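# Lay towel flat, lengthwise forward, away from basket

## Task

Finish with the towel spread out flat as a single layer, lying entirely on the table, its long edges running straight away from the robot toward the far edge of the table, and, viewed from overhead, not overlapping the basket anywhere. The basket must stay upright with its entire base resting on the table. At the end the hands must have released everything and be pulled away.

## Robot and tools

Robot: two arms, left_arm (on the +y side) and right_arm, each ending in a five-finger hand (left_arm has a mirrored left hand). Bases per calibration: left_arm at (+0.044, +0.350, +0.046) m, quat_wxyz (+1.000, 0, 0, +0.028); right_arm at (+0.008, -0.338, +0.049) m, quat_wxyz (+1.000, 0, 0, -0.003). A camera stand sits behind the arms.

Frames. Scene frame: origin at table-top height midway between the nominal bases, +x out over the table (away from the robot), +z up. Each arm reports its hand pose (end_effector_position in metres, end_effector_quat_wxyz) in its own base frame. Offsets you send are along the current Hand target's own axes. Fixed cameras and the table use the scene frame.

Hand point: a spot 0.05 m in front of the palm and 0.15 m from the wrist face along the fingers. Its +z runs along straight fingers (tips extend 0.06-0.07 m past it), +y points out of the palm, +x crosses the palm away from the thumb on the right hand and toward the thumb on the left hand. A wrist bracket on the little-finger side can strike things. Reported poses may be a few cm off; arms often rest 1-5 cm short, usually low.

A row: 28 numbers, each in [-1, 1], always both arms. Order: left dx, dy, dz, rx, ry, rz, then left little, ring, middle, index, thumb_bend, thumb_turn, force_limit, speed; then the same fourteen for the right arm. The six pose numbers are an offset, not a pose: counted from that arm's Hand target at the start of the action or move, in that target's axes; 1.0 equals 0.6 m or 180 degrees; rx, ry, rz form one rotation vector. Every row of a list counts from that same start, not from the row before, so resending an offset moves further. All zeros re-requests the current Hand target. Orientation is clipped to within 40 degrees of the measured one per step. Finger numbers are absolute targets: +1 straight/open, -1 curled/closed; thumb_turn -1 puts the thumb opposite the fingers, +1 beside the palm. force_limit maps -1..+1 to about 0..10 N (0..15 N for the two thumb motors); speed rises linearly from near 0 at -1 to full at +0.48 and above. No value means 'unchanged': to keep a hand as it is, repeat its last executed eight numbers (if none yet, use hand_measured plus hand_force_limit and hand_speed). With the thumb turned in, the hand grasps things roughly 0.035-0.065 m thick, or handles from 0.025 m. For a soft grip close at speed -0.94 or lower.

Tools.
execute_actions(actions, cameras): actions is a list of actions; each action is up to 15 rows, one per 1/30 s step, a short action repeating its last row. Images return only when actions is [] or cameras names them.
move(target, speed, blend, blocking, cameras): target is one 28-number row or a list of up to 15 rows, all offsets from the same Hand targets. The hand points travel straight lines, finishing together, in 0.5 s at least and 10 s at most. speed: m/s per path, 0.002 to 4.3, default 0.25 (turns up to twice that in rad/s); one value or one per target. blend: metres of corner rounding per target, 0 (default) meaning stop there. blocking=false returns after about 0.5 s while the move continues. Paths ignore obstacles and the other arm.
wait(seconds 0-10, cameras): lets time run holding commands.
stop(cameras): brakes a running move.
zoom_image(camera, region [x0, y0, x1, y1] pixels, at most 504x504): enlarges part of the newest image of cam_high, cam_low, cam_left_wrist or cam_right_wrist (all 896x504).
show_instructions(): shows reference pages.
finished_scene(scene=1): ends the scene for good.

Results: each arm's pose, its Hand target (the base for the next offsets), joint data, and per motor hand_measured, hand_stopped_by (moving, target, force, stalled, fault) and hand_load_n (positive means pushed open; near 0 after a lost grip). move adds a 'move:' line with an ending such as done, off_target, moving, held or fault; limits=paced means the pose was clipped, limits=held means steps were withheld. Neither done nor off_target proves contact or its absence. MOTOR HOT warns of heating; OVER-TEMPERATURE FAULT means that arm has dropped and is off for 30-60 s or more.

Avoid: knocking the towel or basket off the table or tipping the basket; hard hits on the table or fixed objects; fast moves into contact (speed and overshoot past contact both raise force); any contact or grip between the two hands; overloading fingers; letting go of things still moving; passing near an arm's own base (it can flip the shoulder); long stretched holds or pushes against unreachable poses, which heat motors. To stop pressing, command a target back beyond the current hand point.

Each tool is called after "Emit:" as name(argument=value, ...) on one line, values as JSON.

Reference images:

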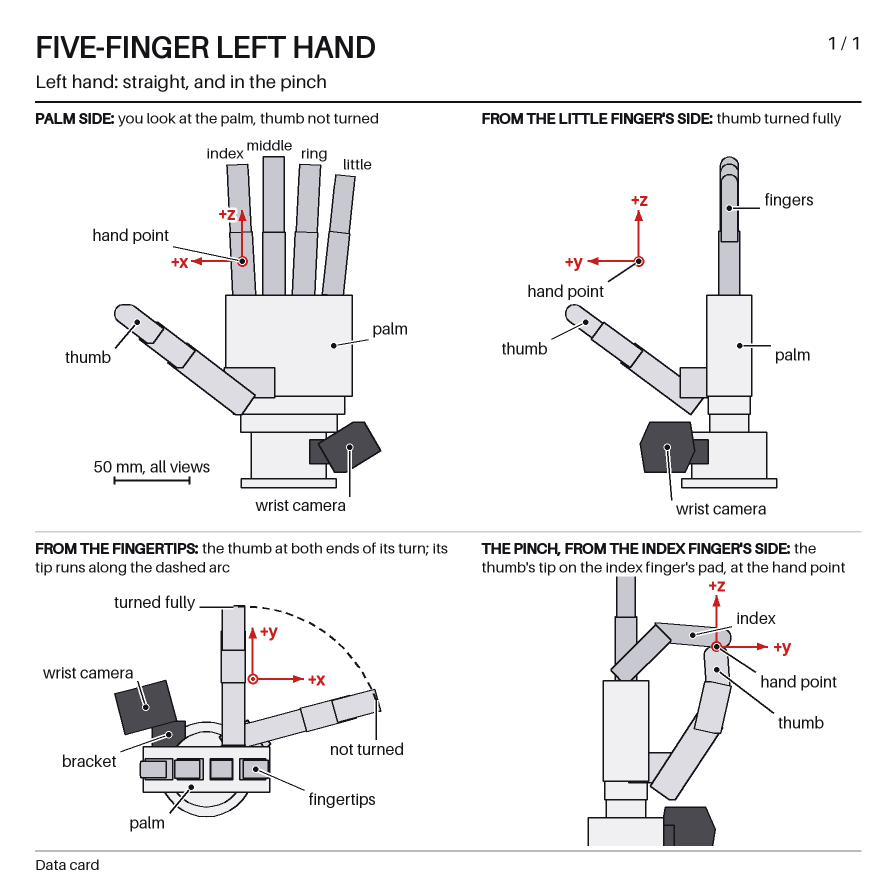

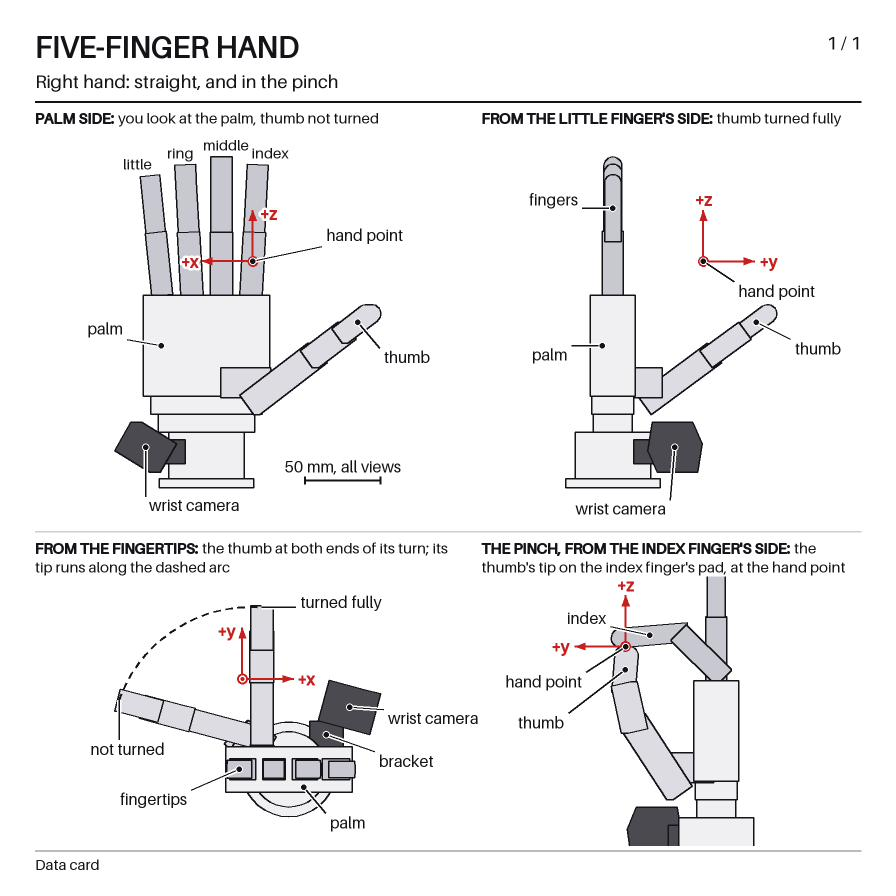

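## Session

Emit:
execute_actions(actions=[])

Scene clock: 0.00 s.
left_arm: end_effector_position=(+0.4101, -0.1113, +0.1200) hand_measured=(+1.000, +1.000, +1.000, +1.000, +1.000, +1.000) hand_load_n=(+0.0, +0.0, +0.0, +0.0, +0.0, +0.0) hand_stopped_by=(target, target, target, target, target, target) hand_force_limit=0.00 hand_speed=-0.80 end_effector_quat_wxyz=(-0.051, +0.978, +0.151, -0.135) | right_arm: end_effector_position=(+0.2239, +0.0318, +0.2251) hand_measured=(+1.000, +1.000, +1.000, +1.000, +1.000, +1.000) hand_load_n=(+0.0, +0.0, +0.0, +0.0, +0.0, +0.0) hand_stopped_by=(target, target, target, target, target, target) hand_force_limit=0.00 hand_speed=-0.80 end_effector_quat_wxyz=(-0.388, +0.897, -0.208, +0.035)
Joint positions: left_arm=[-0.176 1.554 1.243 -1.549 -0.008 -2.054] | right_arm=[-0.319 0.959 0.944 -1.558 -0.801 -1.436]
Joint velocities: within noise
Joint torques (N m): no reading
Heat: left arm: hottest wrist pitch 34 °C; right arm: hottest waist 32 °C.
Hand target: left_arm +0.4185, -0.1128, +0.1294; -0.047, +0.980, +0.151, -0.123 | right_arm +0.2295, +0.0300, +0.2333; -0.387, +0.898, -0.203, +0.047

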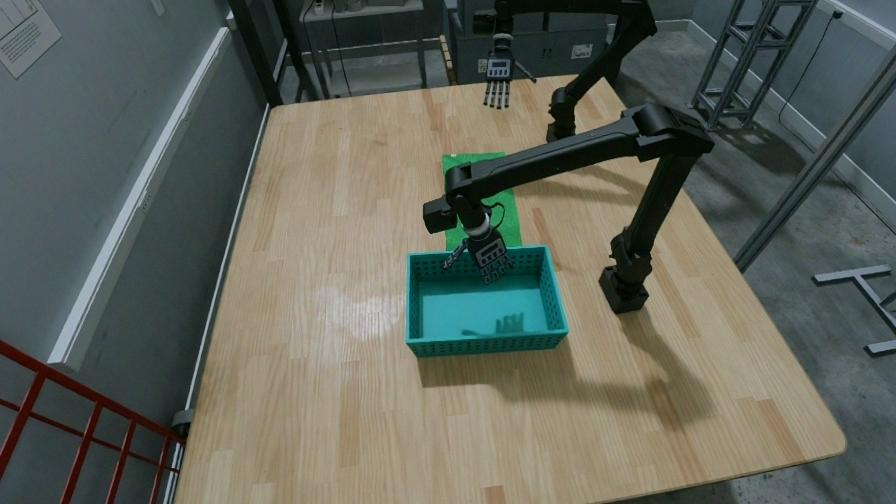

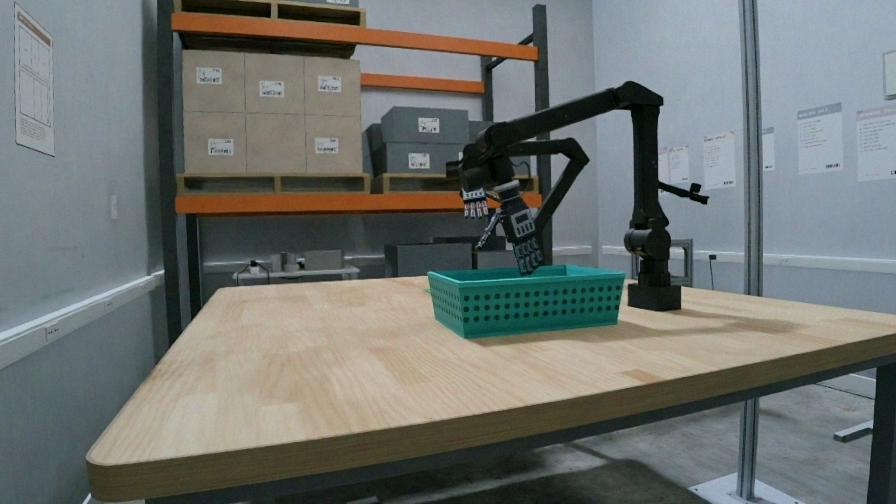

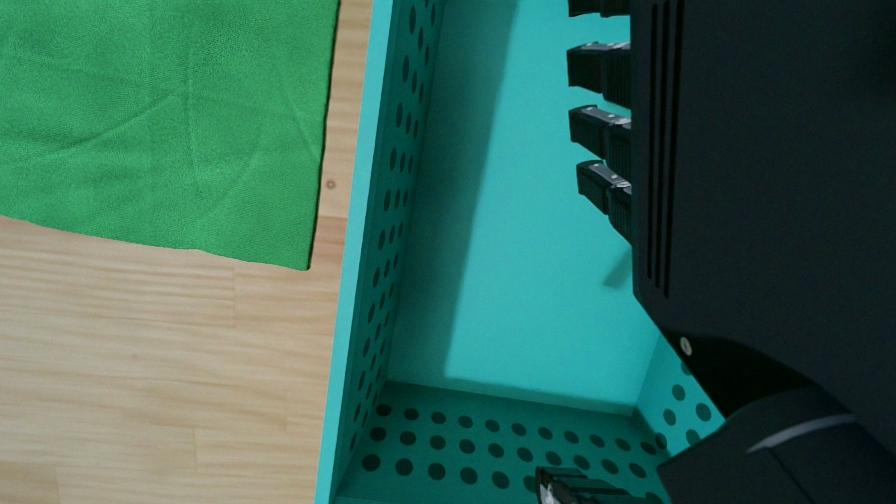

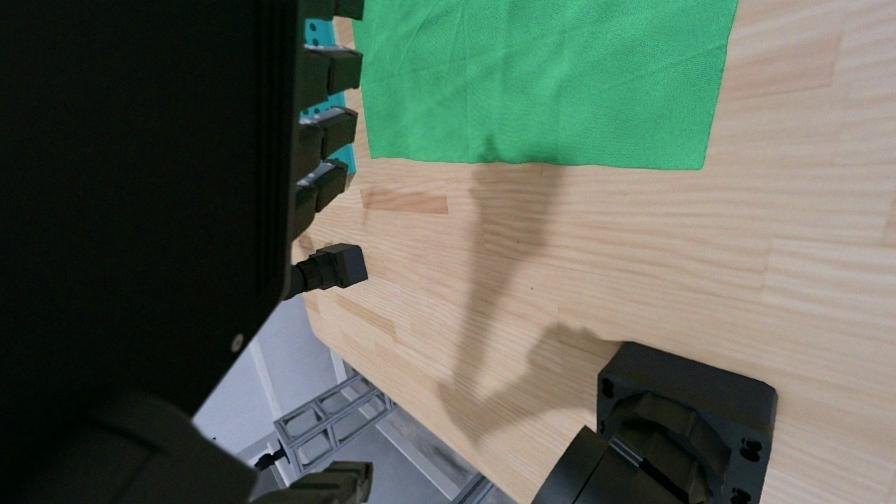

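Emit:
move(target=[[-0.057,-0.032,-0.242,0,0,0,1,1,1,1,1,1,0,-0.8,0,0,0,0,0,0,1,1,1,1,1,1,0,-0.8],[-0.0825,-0.476,-0.176,0,0,0,1,1,1,1,1,1,0,-0.8,0,0,0,0,0,0,1,1,1,1,1,1,0,-0.8]], blend=[0.03,0], cameras=["all"])

Scene clock: 30.87 s.
left_arm: end_effector_position=(+0.3176, +0.1349, +0.2745) hand_measured=(+1.000, +1.000, +1.000, +1.000, +1.000, +1.000) hand_load_n=(+0.0, +0.0, +0.0, +0.0, +0.0, +0.0) hand_stopped_by=(target, target, target, target, target, target) hand_force_limit=0.00 hand_speed=-0.80 end_effector_quat_wxyz=(-0.062, +0.987, +0.144, -0.028) | right_arm: end_effector_position=(+0.2239, +0.0318, +0.2251) hand_measured=(+1.000, +1.000, +1.000, +1.000, +1.000, +1.000) hand_load_n=(+0.0, +0.0, +0.0, +0.0, -0.5, +0.0) hand_stopped_by=(target, target, target, target, target, target) hand_force_limit=0.00 hand_speed=-0.80 end_effector_quat_wxyz=(-0.388, +0.897, -0.208, +0.035)
Joint positions: left_arm=[0.515 1.202 1.312 -1.688 -0.137 -1.347] | right_arm=[-0.319 0.959 0.944 -1.558 -0.801 -1.436]
Joint torques (N m): left_arm=[0.62 -6.65 9.59 0.34 -0.17 0.01] | right_arm=[0.21 -3.96 8.44 0.44 -0.53 -0.02]
Heat: left arm: hottest elbow 36 °C; right arm: hottest waist 32 °C.
Hand target: left_arm +0.3185, +0.1375, +0.2793; -0.046, +0.980, +0.151, -0.123 | right_arm +0.2295, +0.0300, +0.2333; -0.387, +0.898, -0.203, +0.047
Off the commanded pose: left_arm 0.006 m, 11 deg | right_arm 0.010 m, 1 deg.
joint sent to its limit (left arm) — joint 4 (wrist pitch), lower limit. The joint targets are off in orientation, not in position.
move: off_target (left_arm)

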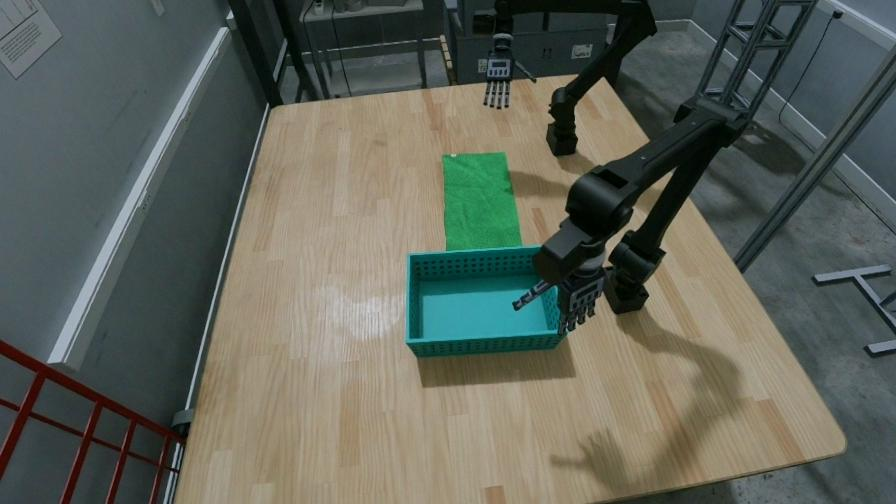

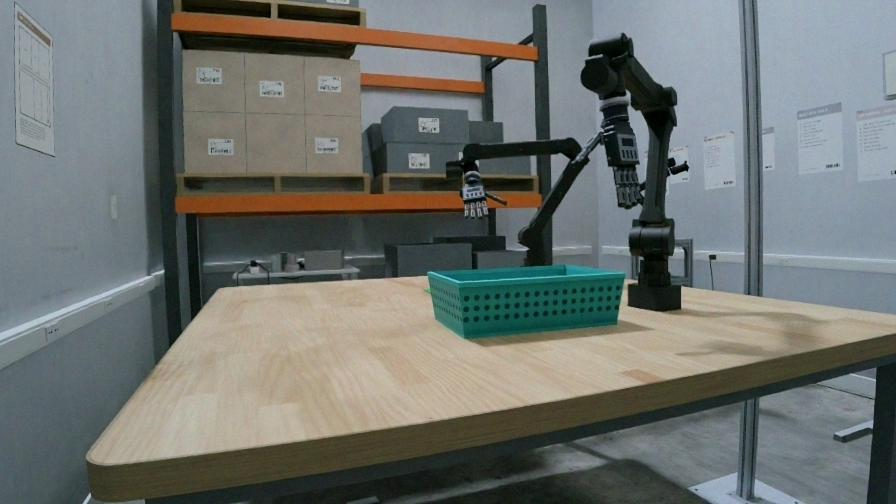

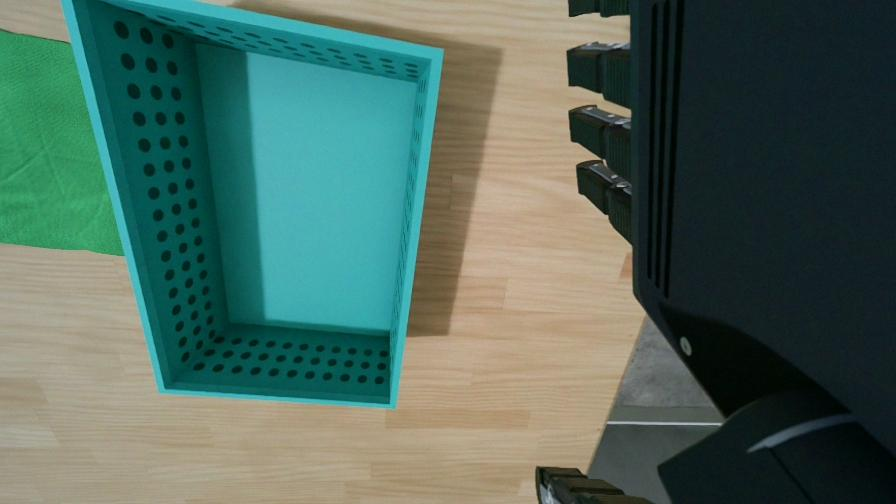

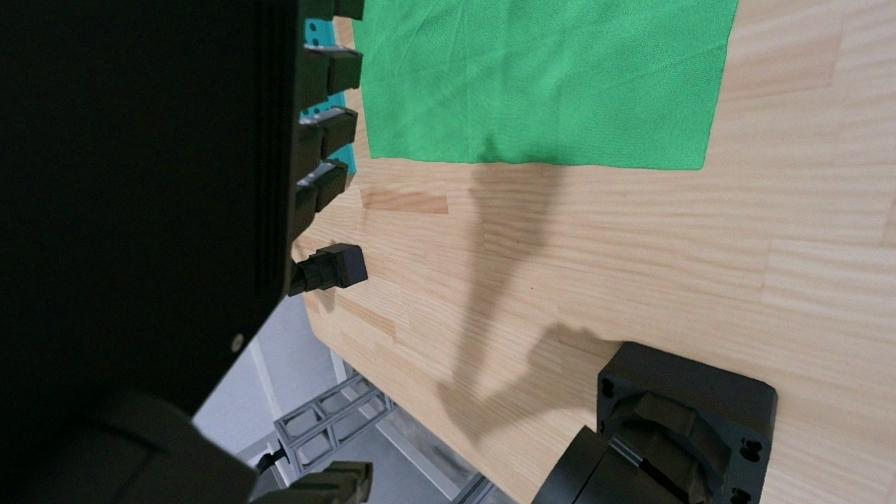

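Emit:
zoom_image(camera="cam_high", region=[380, 130, 600, 270])

Emit:
zoom_image(camera="cam_right_wrist", region=[340, 0, 843, 300])

Scaled by 2.291 from the camera's 896x504 image, which has a finer 1280x720 frame.

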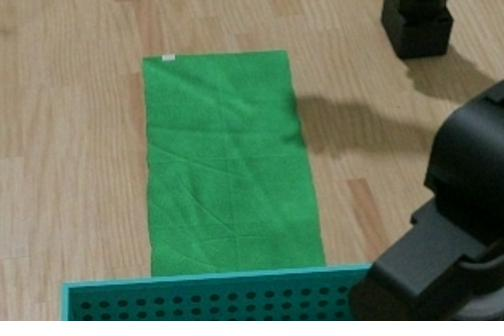

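Scaled by 1.002 from the camera's 896x504 image, which has a finer 1280x720 frame.

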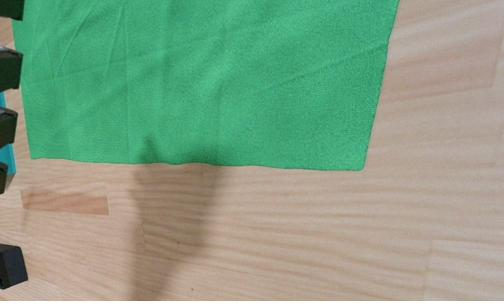

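Emit:
move(target=[[0,0,0,0.0405,0.0887,0.593,1,1,1,1,1,1,0,-0.8,0.3007,-0.1408,0.1923,-0.042,0.344,0.798,1,1,1,1,1,1,0,-0.8],[-0.113,0.862,0.0475,-0.1123,-0.042,-0.895,1,1,1,1,1,1,0,-0.8,0.3007,-0.1408,0.1923,-0.042,0.344,0.798,1,1,1,1,1,1,0,-0.8]], speed=[0.4,0.3], blend=[0.03,0], cameras=["all"])

Scene clock: 212.67 s.
left_arm: end_effector_position=(+0.3844, -0.3629, +0.1847) hand_measured=(+1.000, +1.000, +1.000, +1.000, +1.000, +1.000) hand_load_n=(+0.0, +0.0, +0.0, +0.0, +0.0, +0.0) hand_stopped_by=(target, target, target, target, target, target) hand_force_limit=0.00 hand_speed=-0.80 end_effector_quat_wxyz=(-0.016, -0.003, +1.000, +0.016) | right_arm: end_effector_position=(+0.4342, +0.0826, +0.1842) hand_measured=(+1.000, +1.000, +1.000, +1.000, +1.000, +1.000) hand_load_n=(+0.0, +0.0, +0.0, +0.0, +0.0, +0.0) hand_stopped_by=(target, target, target, target, target, target) hand_force_limit=0.00 hand_speed=-0.80 end_effector_quat_wxyz=(-0.017, +0.001, +1.000, +0.001)
Joint positions: left_arm=[-0.794 1.944 1.922 -1.594 0 0.772] | right_arm=[0.055 1.43 1.267 -1.441 -0.004 1.628]
Joint torques (N m): left_arm=[0.67 -15.74 13.46 0.25 0.01 0.01] | right_arm=[1.2 -9.93 10.43 -0.01 0.09 0.05]
Heat: left arm: hottest elbow 40 °C; right arm: hottest elbow 37 °C.
Hand target: left_arm +0.3958, -0.3731, +0.2009; +0.000, +0.001, +1.000, +0.000 | right_arm +0.4498, +0.0881, +0.2002; -0.001, +0.000, +1.000, +0.000
Off the commanded pose: left_arm 0.022 m, 3 deg | right_arm 0.023 m, 2 deg.
move: off_target (left_arm, right_arm)

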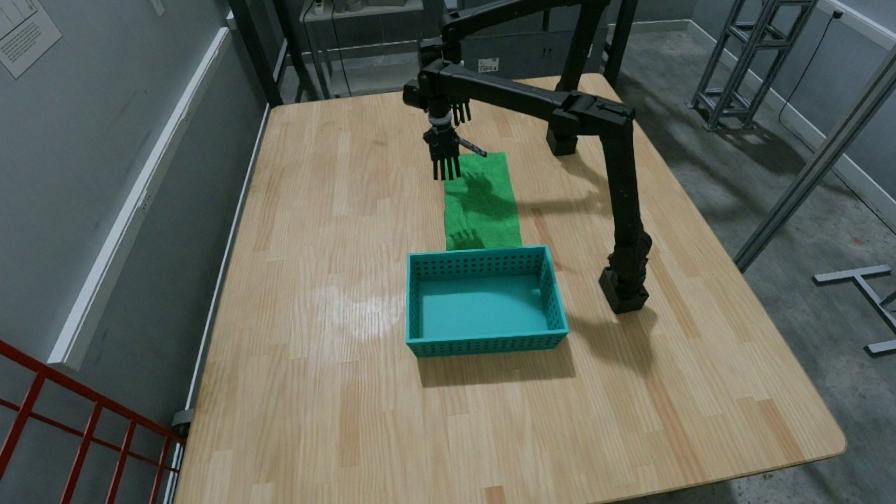

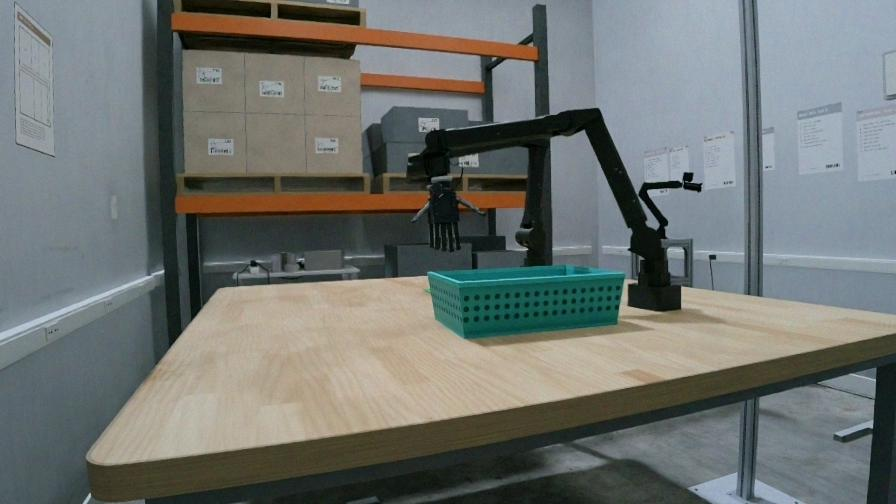

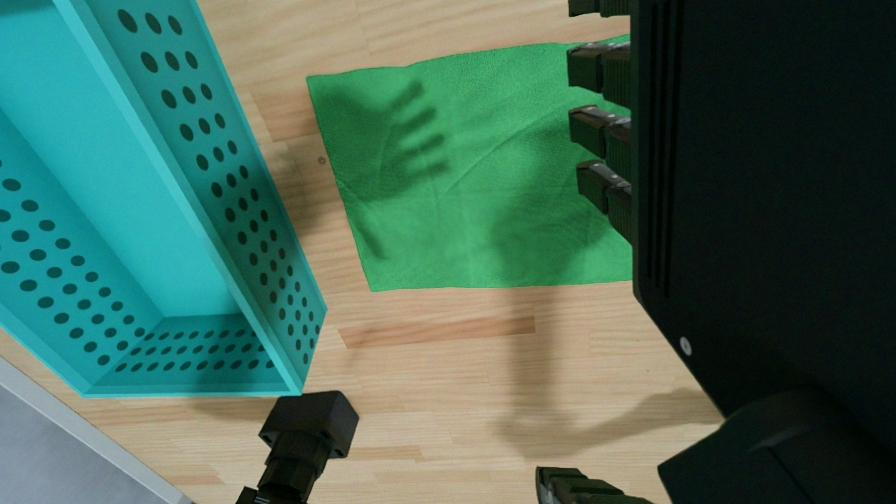

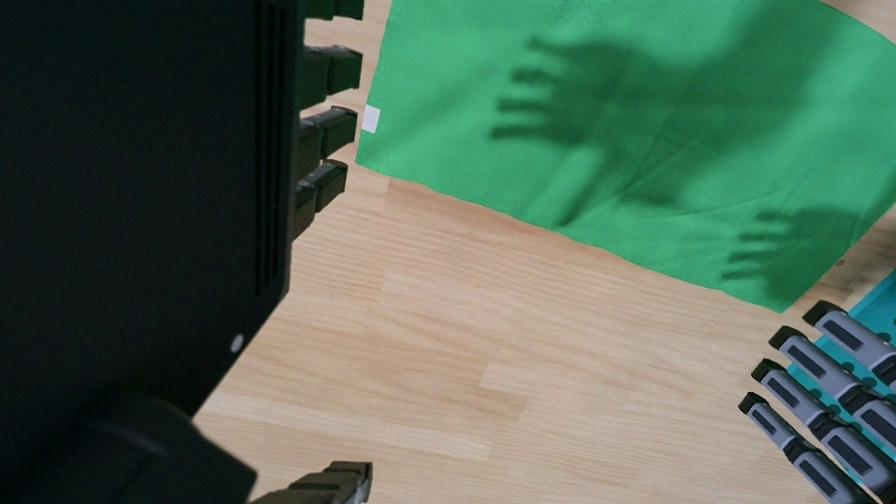

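Emit:
move(target=[0.05,0.167,0.117,0,0,0,1,1,1,1,1,1,0,-0.8,0,0,0,0,0,0,1,1,1,1,1,1,0,-0.8], cameras=["cam_high","cam_left_wrist","cam_right_wrist"])

Scene clock: 291.13 s.
left_arm: end_effector_position=(+0.3653, -0.2750, +0.1272) hand_measured=(+1.000, +1.000, +1.000, +1.000, +1.000, +1.000) hand_load_n=(+0.0, +0.0, +0.0, +0.0, +0.0, +0.0) hand_stopped_by=(target, target, target, target, target, target) hand_force_limit=0.00 hand_speed=-0.80 end_effector_quat_wxyz=(-0.006, -0.001, +1.000, +0.006) | right_arm: end_effector_position=(+0.4342, +0.0826, +0.1842) hand_measured=(+1.000, +1.000, +1.000, +1.000, +1.000, +1.000) hand_load_n=(+0.0, -0.5, +0.0, +0.0, +0.0, +0.0) hand_stopped_by=(target, target, target, target, target, target) hand_force_limit=0.00 hand_speed=-0.80 end_effector_quat_wxyz=(-0.017, +0.001, +1.000, +0.001)
Joint positions: left_arm=[-0.702 1.745 1.487 -1.33 -0.002 0.866] | right_arm=[0.055 1.43 1.267 -1.441 -0.004 1.628]
Joint torques (N m): left_arm=[0.73 -14.8 7.06 0.88 0.04 0] | right_arm=[1.26 -9.93 10.43 -0.01 0.09 0.05]
Heat: left arm: hottest elbow 43 °C; right arm: hottest elbow 43 °C.
Hand target: left_arm +0.3660, -0.2727, +0.1307; +0.000, +0.000, +1.000, +0.000 | right_arm +0.4498, +0.0881, +0.2002; -0.001, +0.000, +1.000, +0.000
Off the commanded pose: left_arm 0.004 m, 1 deg | right_arm 0.023 m, 2 deg.
move: off_target (right_arm)
Images, in order (width x height): cam_high 896x504, cam_left_wrist 896x504, cam_right_wrist 896x504.

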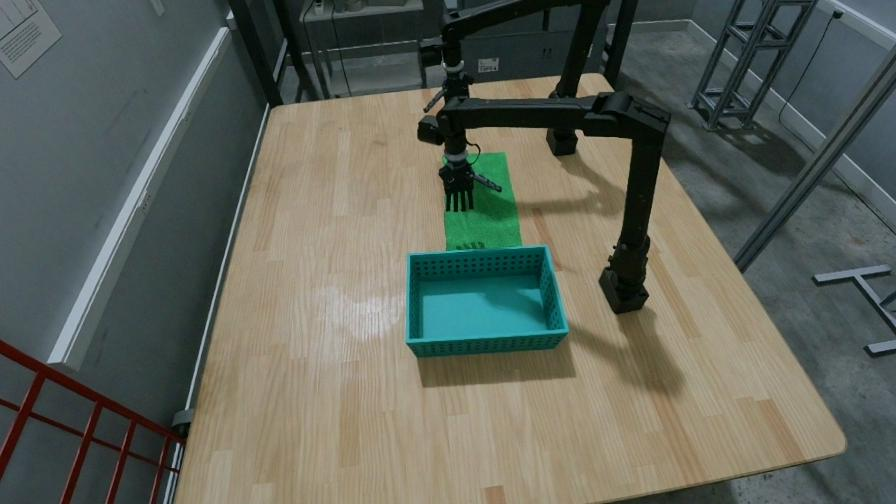

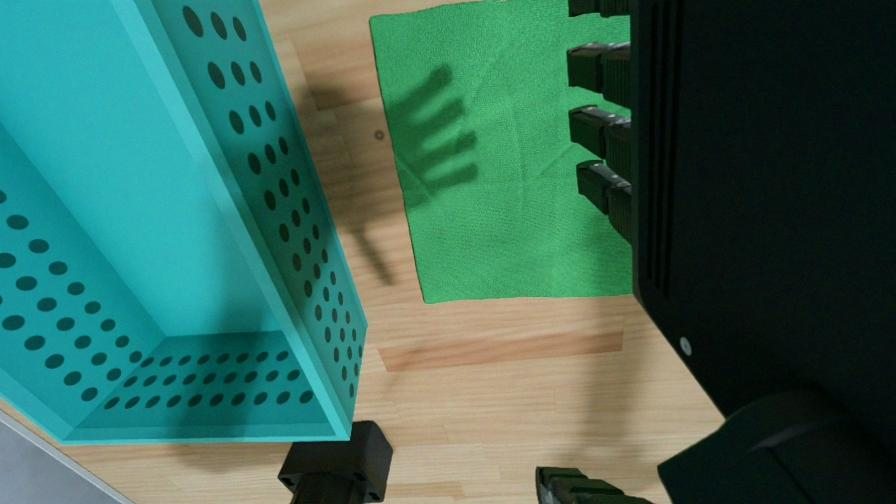

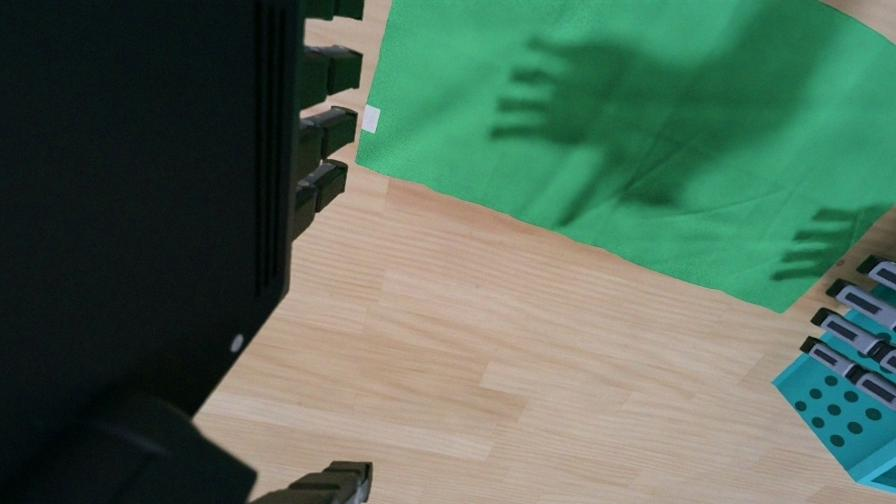

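Emit:
move(target=[0.033,0.147,0.15,0,0,0,1,1,1,1,1,1,0,-0.8,0.097,0.117,0.25,0,0,0,1,1,1,1,1,1,0,-0.8], cameras=["cam_high","cam_left_wrist","cam_right_wrist"])

Scene clock: 329.13 s.
left_arm: end_effector_position=(+0.3446, -0.1879, +0.0384) hand_measured=(+1.000, +1.000, +1.000, +1.000, +1.000, +1.000) hand_load_n=(+0.0, +0.0, +0.0, +0.0, +0.0, +0.0) hand_stopped_by=(target, target, target, target, target, target) hand_force_limit=0.00 hand_speed=-0.80 end_effector_quat_wxyz=(-0.006, +0.001, +1.000, +0.005) | right_arm: end_effector_position=(+0.3927, +0.1549, +0.0549) hand_measured=(+1.000, +1.000, +1.000, +1.000, +1.000, +1.000) hand_load_n=(+0.0, +0.0, +0.0, +0.0, +0.0, +0.0) hand_stopped_by=(target, target, target, target, target, target) hand_force_limit=0.00 hand_speed=-0.80 end_effector_quat_wxyz=(+0.000, +0.000, +1.000, +0.002)
Joint positions: left_arm=[-0.584 1.667 1.131 -1.05 -0.001 0.989] | right_arm=[0.255 1.449 0.923 -1.043 -0.004 1.827]
Joint torques (N m): left_arm=[1.14 -12.92 6.15 0.87 0.03 0.02] | right_arm=[1.14 -9.35 5.35 0.84 0.08 0.05]
Heat: left arm: hottest elbow 40 °C; right arm: hottest elbow 43 °C.
Hand target: left_arm +0.3462, -0.1844, +0.0408; +0.000, +0.000, +1.000, +0.000 | right_arm +0.3916, +0.1585, +0.0506; +0.000, +0.000, +1.000, +0.001
Off the commanded pose: left_arm 0.005 m, 1 deg | right_arm 0.006 m, 0 deg.
move: done
Images, in order (width x height): cam_high 896x504, cam_left_wrist 896x504, cam_right_wrist 896x504.

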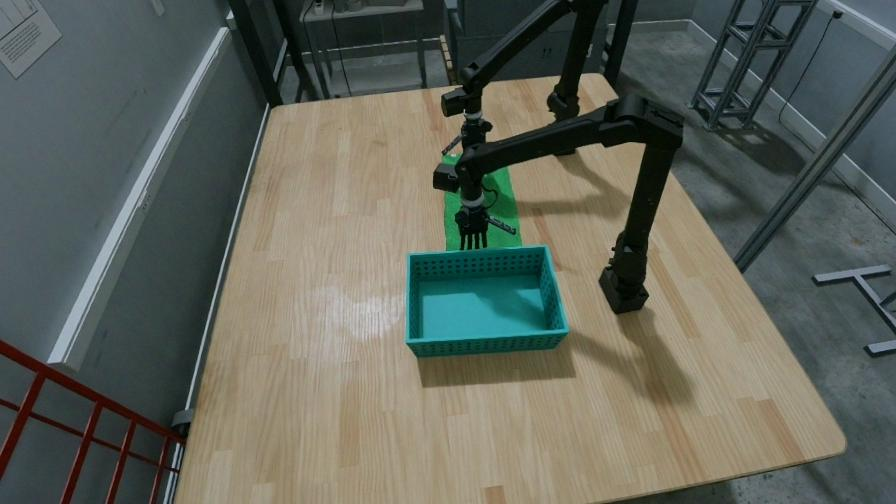

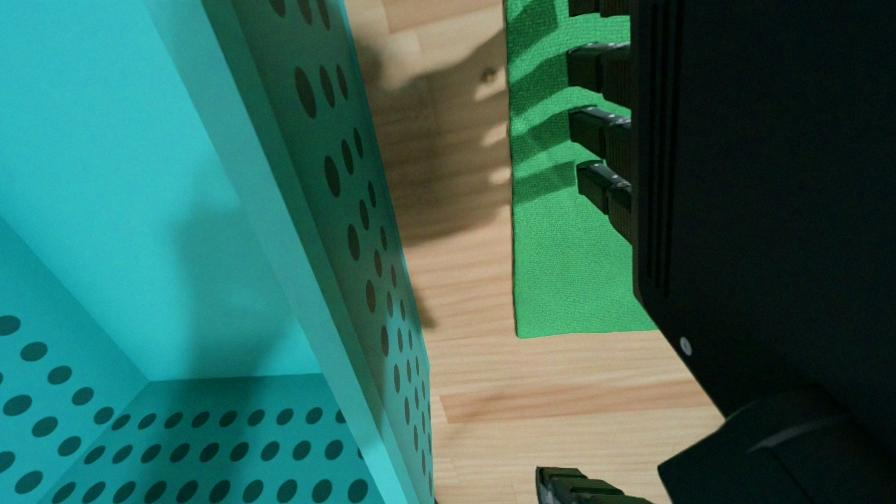

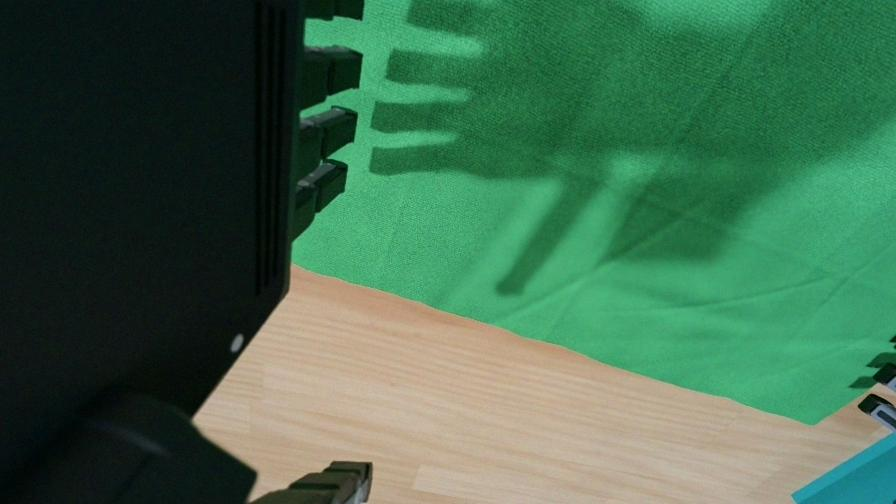

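Emit:
move(target=[0.067,0,0.043,0,0,0,1,1,1,1,1,1,0,-0.8,-0.058,0,0.059,0,0,0,1,1,1,1,1,1,0,-0.8], speed=0.1, cameras=["cam_left_wrist","cam_right_wrist"])

Scene clock: 342.97 s.
left_arm: end_effector_position=(+0.3231, -0.1842, +0.0295) hand_measured=(+1.000, +1.000, +1.000, +1.000, +1.000, +1.000) hand_load_n=(+0.0, +0.0, -2.0, +0.0, +0.0, +0.0) hand_stopped_by=(target, target, target, target, target, target) hand_force_limit=0.00 hand_speed=-0.80 end_effector_quat_wxyz=(+0.019, -0.005, +1.000, -0.007) | right_arm: end_effector_position=(+0.4092, +0.1589, +0.0336) hand_measured=(+1.000, +1.000, +1.000, +1.000, +1.000, +1.000) hand_load_n=(+0.0, +0.0, +0.0, +0.0, +0.0, +0.0) hand_stopped_by=(target, target, target, target, target, target) hand_force_limit=0.00 hand_speed=-0.80 end_effector_quat_wxyz=(-0.001, -0.001, +1.000, +0.000)
Joint positions: left_arm=[-0.606 1.596 1.021 -0.957 -0.009 0.954] | right_arm=[0.255 1.526 0.944 -0.991 -0.001 1.823]
Joint torques (N m): left_arm=[-1.08 -9.58 4.33 0.81 0.34 -0.11] | right_arm=[-0.85 -5.77 6.86 2.35 0.02 -0.11]
Heat: left arm: hottest elbow 38 °C; right arm: hottest elbow 40 °C.
Hand target: left_arm +0.3060, -0.1844, +0.0151; +0.000, +0.001, +1.000, +0.000 | right_arm +0.4262, +0.1584, +0.0150; +0.000, +0.000, +1.000, +0.000
Off the commanded pose: left_arm 0.022 m, 2 deg | right_arm 0.025 m, 0 deg.
move: off_target (left_arm, right_arm)
Images, in order (width x height): cam_left_wrist 896x504, cam_right_wrist 896x504.

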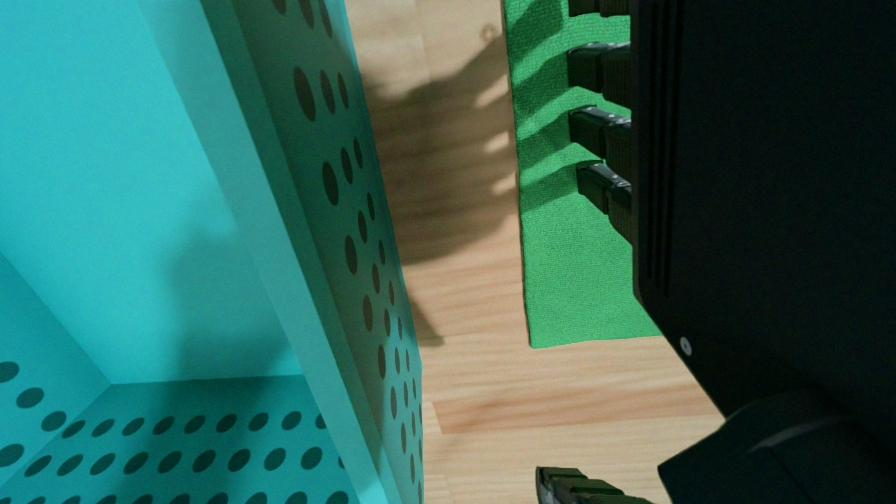

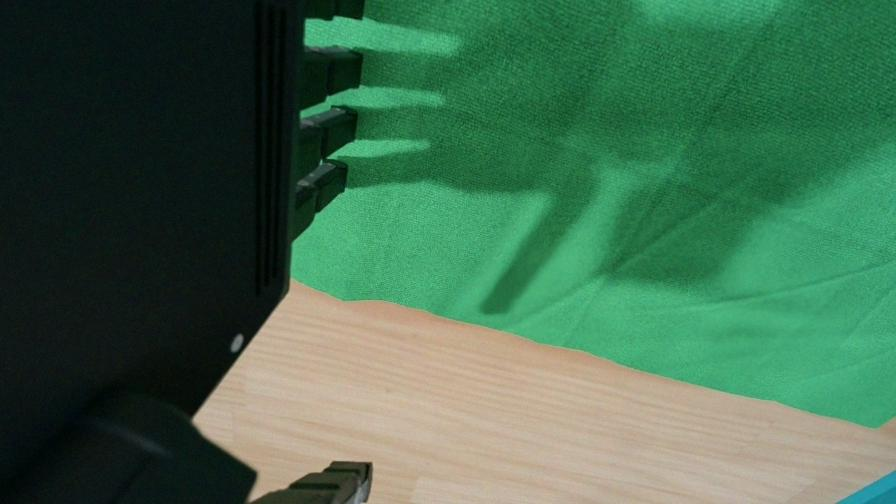

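Emit:
move(target=[[0.104,-0.023,0,0,0,-0.083,1,1,1,1,1,1,0,-0.8,-0.051,0.022,0,0,0,-0.083,1,1,1,1,1,1,0,-0.8],[0.198,-0.072,0,0,0,-0.167,1,1,1,1,1,1,0,-0.8,-0.094,0.056,0,0,0,-0.167,1,1,1,1,1,1,0,-0.8]], speed=0.1, blend=[0.02,0], cameras=["cam_high","cam_left_wrist","cam_right_wrist"])

Scene clock: 384.60 s.
left_arm: end_effector_position=(+0.2038, -0.2317, +0.0280) hand_measured=(+1.000, +1.000, +1.000, +1.000, +1.000, +1.000) hand_load_n=(+0.0, +0.5, +0.0, +0.0, +0.0, +0.0) hand_stopped_by=(target, target, target, target, target, target) hand_force_limit=0.00 hand_speed=-0.80 end_effector_quat_wxyz=(+0.014, -0.265, +0.964, -0.014) | right_arm: end_effector_position=(+0.4769, +0.1869, +0.0371) hand_measured=(+1.000, +1.000, +1.000, +1.000, +1.000, +1.000) hand_load_n=(+0.0, +0.0, +0.0, +0.0, +0.0, +0.0) hand_stopped_by=(target, target, target, target, target, target) hand_force_limit=0.00 hand_speed=-0.80 end_effector_quat_wxyz=(+0.015, -0.252, +0.968, +0.000)
Joint positions: left_arm=[-0.802 1.462 0.863 -0.933 -0.01 0.232] | right_arm=[0.245 1.742 1.23 -1.029 0 1.306]
Joint torques (N m): left_arm=[-1.08 -7.71 4.18 0.85 0.43 -0.12] | right_arm=[0.67 -9.7 7.49 0.84 -0.05 -0.12]
Heat: left arm: hottest elbow 36 °C; right arm: hottest elbow 37 °C.
Hand target: left_arm +0.1872, -0.2275, +0.0151; +0.000, -0.259, +0.966, +0.000 | right_arm +0.4827, +0.1921, +0.0151; +0.000, -0.260, +0.966, +0.001
Off the commanded pose: left_arm 0.022 m, 2 deg | right_arm 0.023 m, 2 deg.
move: off_target (left_arm, right_arm)
Images, in order (width x height): cam_high 896x504, cam_left_wrist 896x504, cam_right_wrist 896x504.

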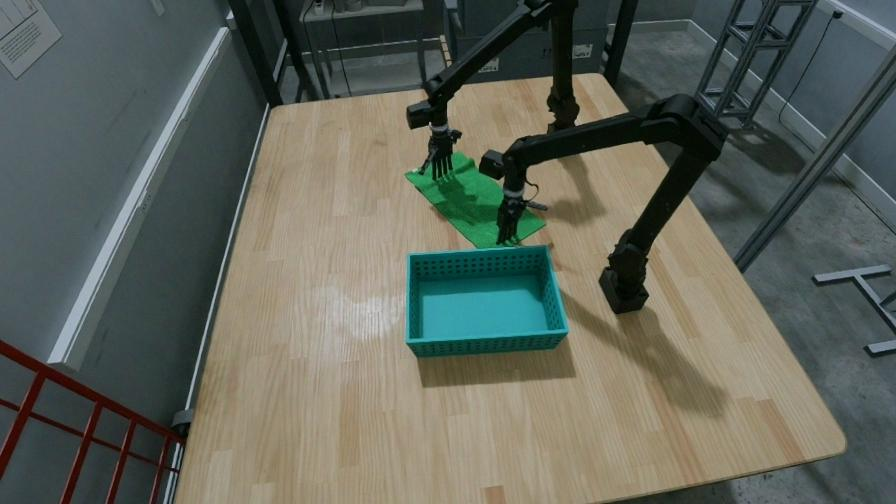

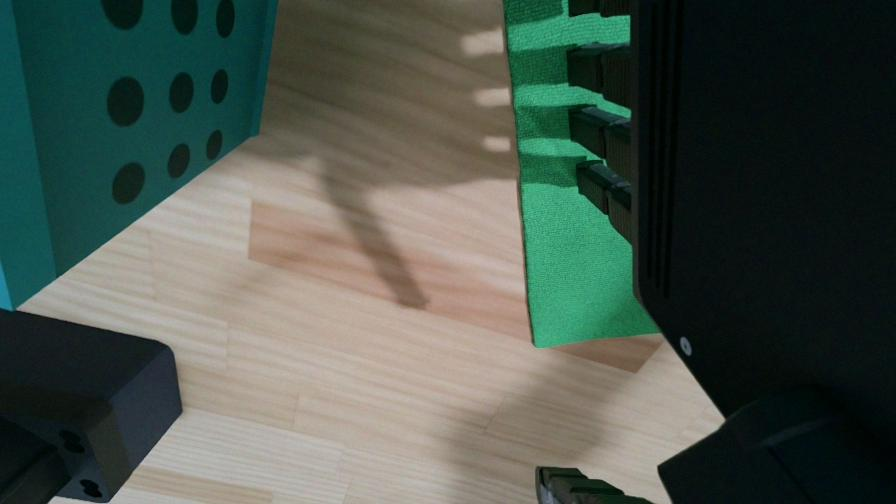

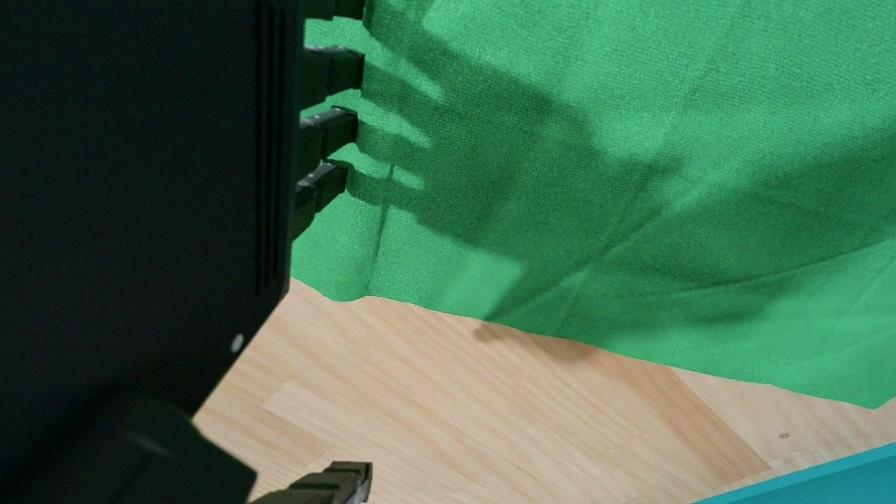

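Emit:
move(target=[[0.100,-0.024,0,0,0,-0.083,1,1,1,1,1,1,0,-0.8,-0.039,0.027,0,0,0,-0.083,1,1,1,1,1,1,0,-0.8],[0.195,-0.073,0,0,0,-0.167,1,1,1,1,1,1,0,-0.8,-0.084,0.060,0,0,0,-0.167,1,1,1,1,1,1,0,-0.8]], speed=0.1, blend=[0.02,0], cameras=["cam_high","cam_left_wrist","cam_right_wrist"])

Scene clock: 437.60 s.
left_arm: end_effector_position=(+0.1185, -0.3186, +0.0279) hand_measured=(+1.000, +1.000, +1.000, +1.000, +1.000, +1.000) hand_load_n=(+0.0, +0.0, +0.0, +0.0, +0.0, +0.0) hand_stopped_by=(target, target, target, target, target, target) hand_force_limit=0.00 hand_speed=-0.80 end_effector_quat_wxyz=(+0.008, -0.508, +0.861, -0.018) | right_arm: end_effector_position=(+0.5093, +0.2338, +0.0385) hand_measured=(+1.000, +1.000, +1.000, +1.000, +1.000, +1.000) hand_load_n=(+0.0, +0.0, +0.0, +0.0, +0.0, +0.0) hand_stopped_by=(target, target, target, target, target, target) hand_force_limit=0.00 hand_speed=-0.80 end_effector_quat_wxyz=(+0.016, -0.487, +0.873, -0.006)
Joint positions: left_arm=[-1.052 1.458 0.855 -0.933 -0.016 -0.546] | right_arm=[0.316 1.917 1.496 -1.115 0.006 0.87]
Joint torques (N m): left_arm=[-1.49 -5.6 7.45 0.84 0.67 -0.12] | right_arm=[2.14 -12.86 7.86 0.5 -0.25 -0.12]
Heat: left arm: hottest elbow 35 °C; right arm: hottest elbow 37 °C.
Hand target: left_arm +0.1078, -0.3239, +0.0151; +0.000, -0.500, +0.866, +0.000 | right_arm +0.5082, +0.2486, +0.0150; +0.000, -0.501, +0.865, +0.001
Off the commanded pose: left_arm 0.018 m, 2 deg | right_arm 0.028 m, 3 deg.
move: off_target (left_arm, right_arm)
Images, in order (width x height): cam_high 896x504, cam_left_wrist 896x504, cam_right_wrist 896x504.

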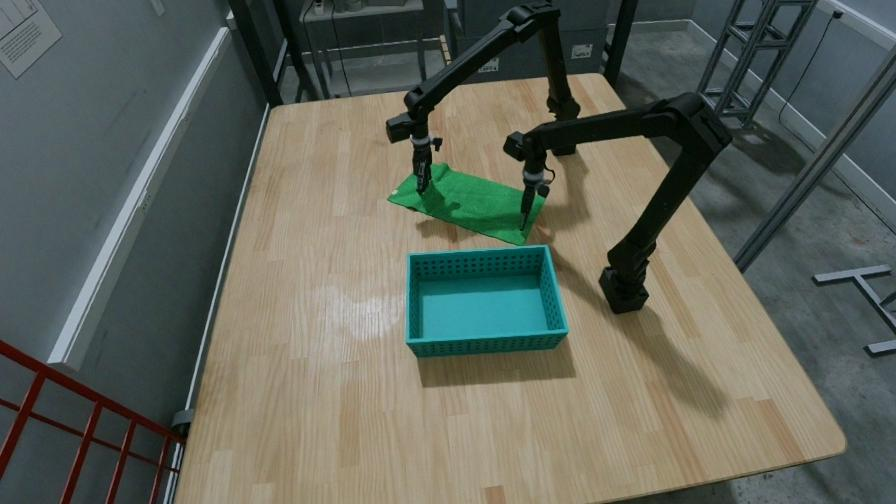

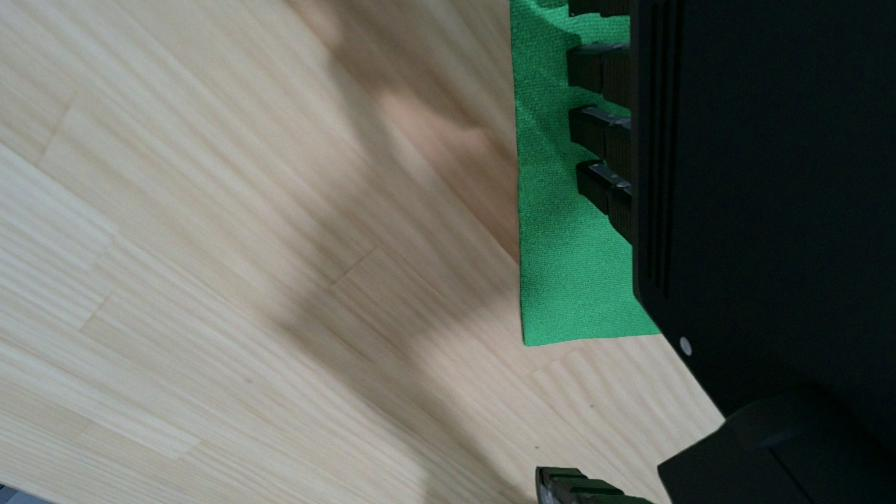

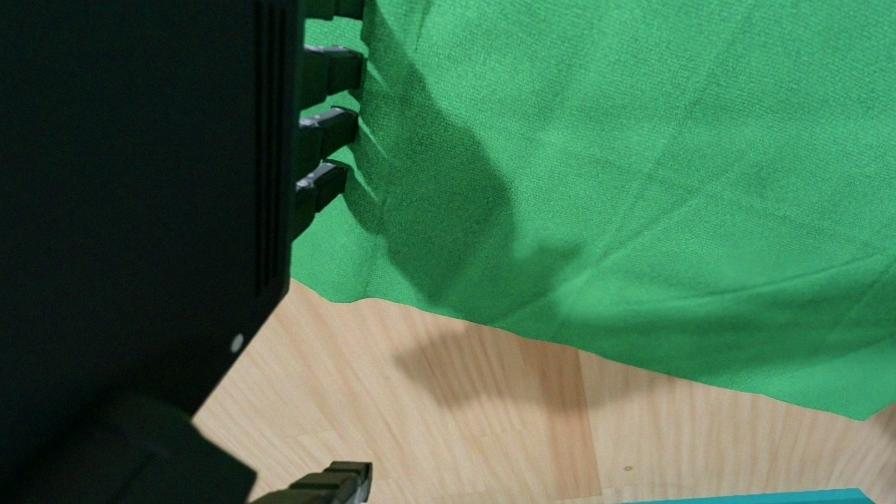

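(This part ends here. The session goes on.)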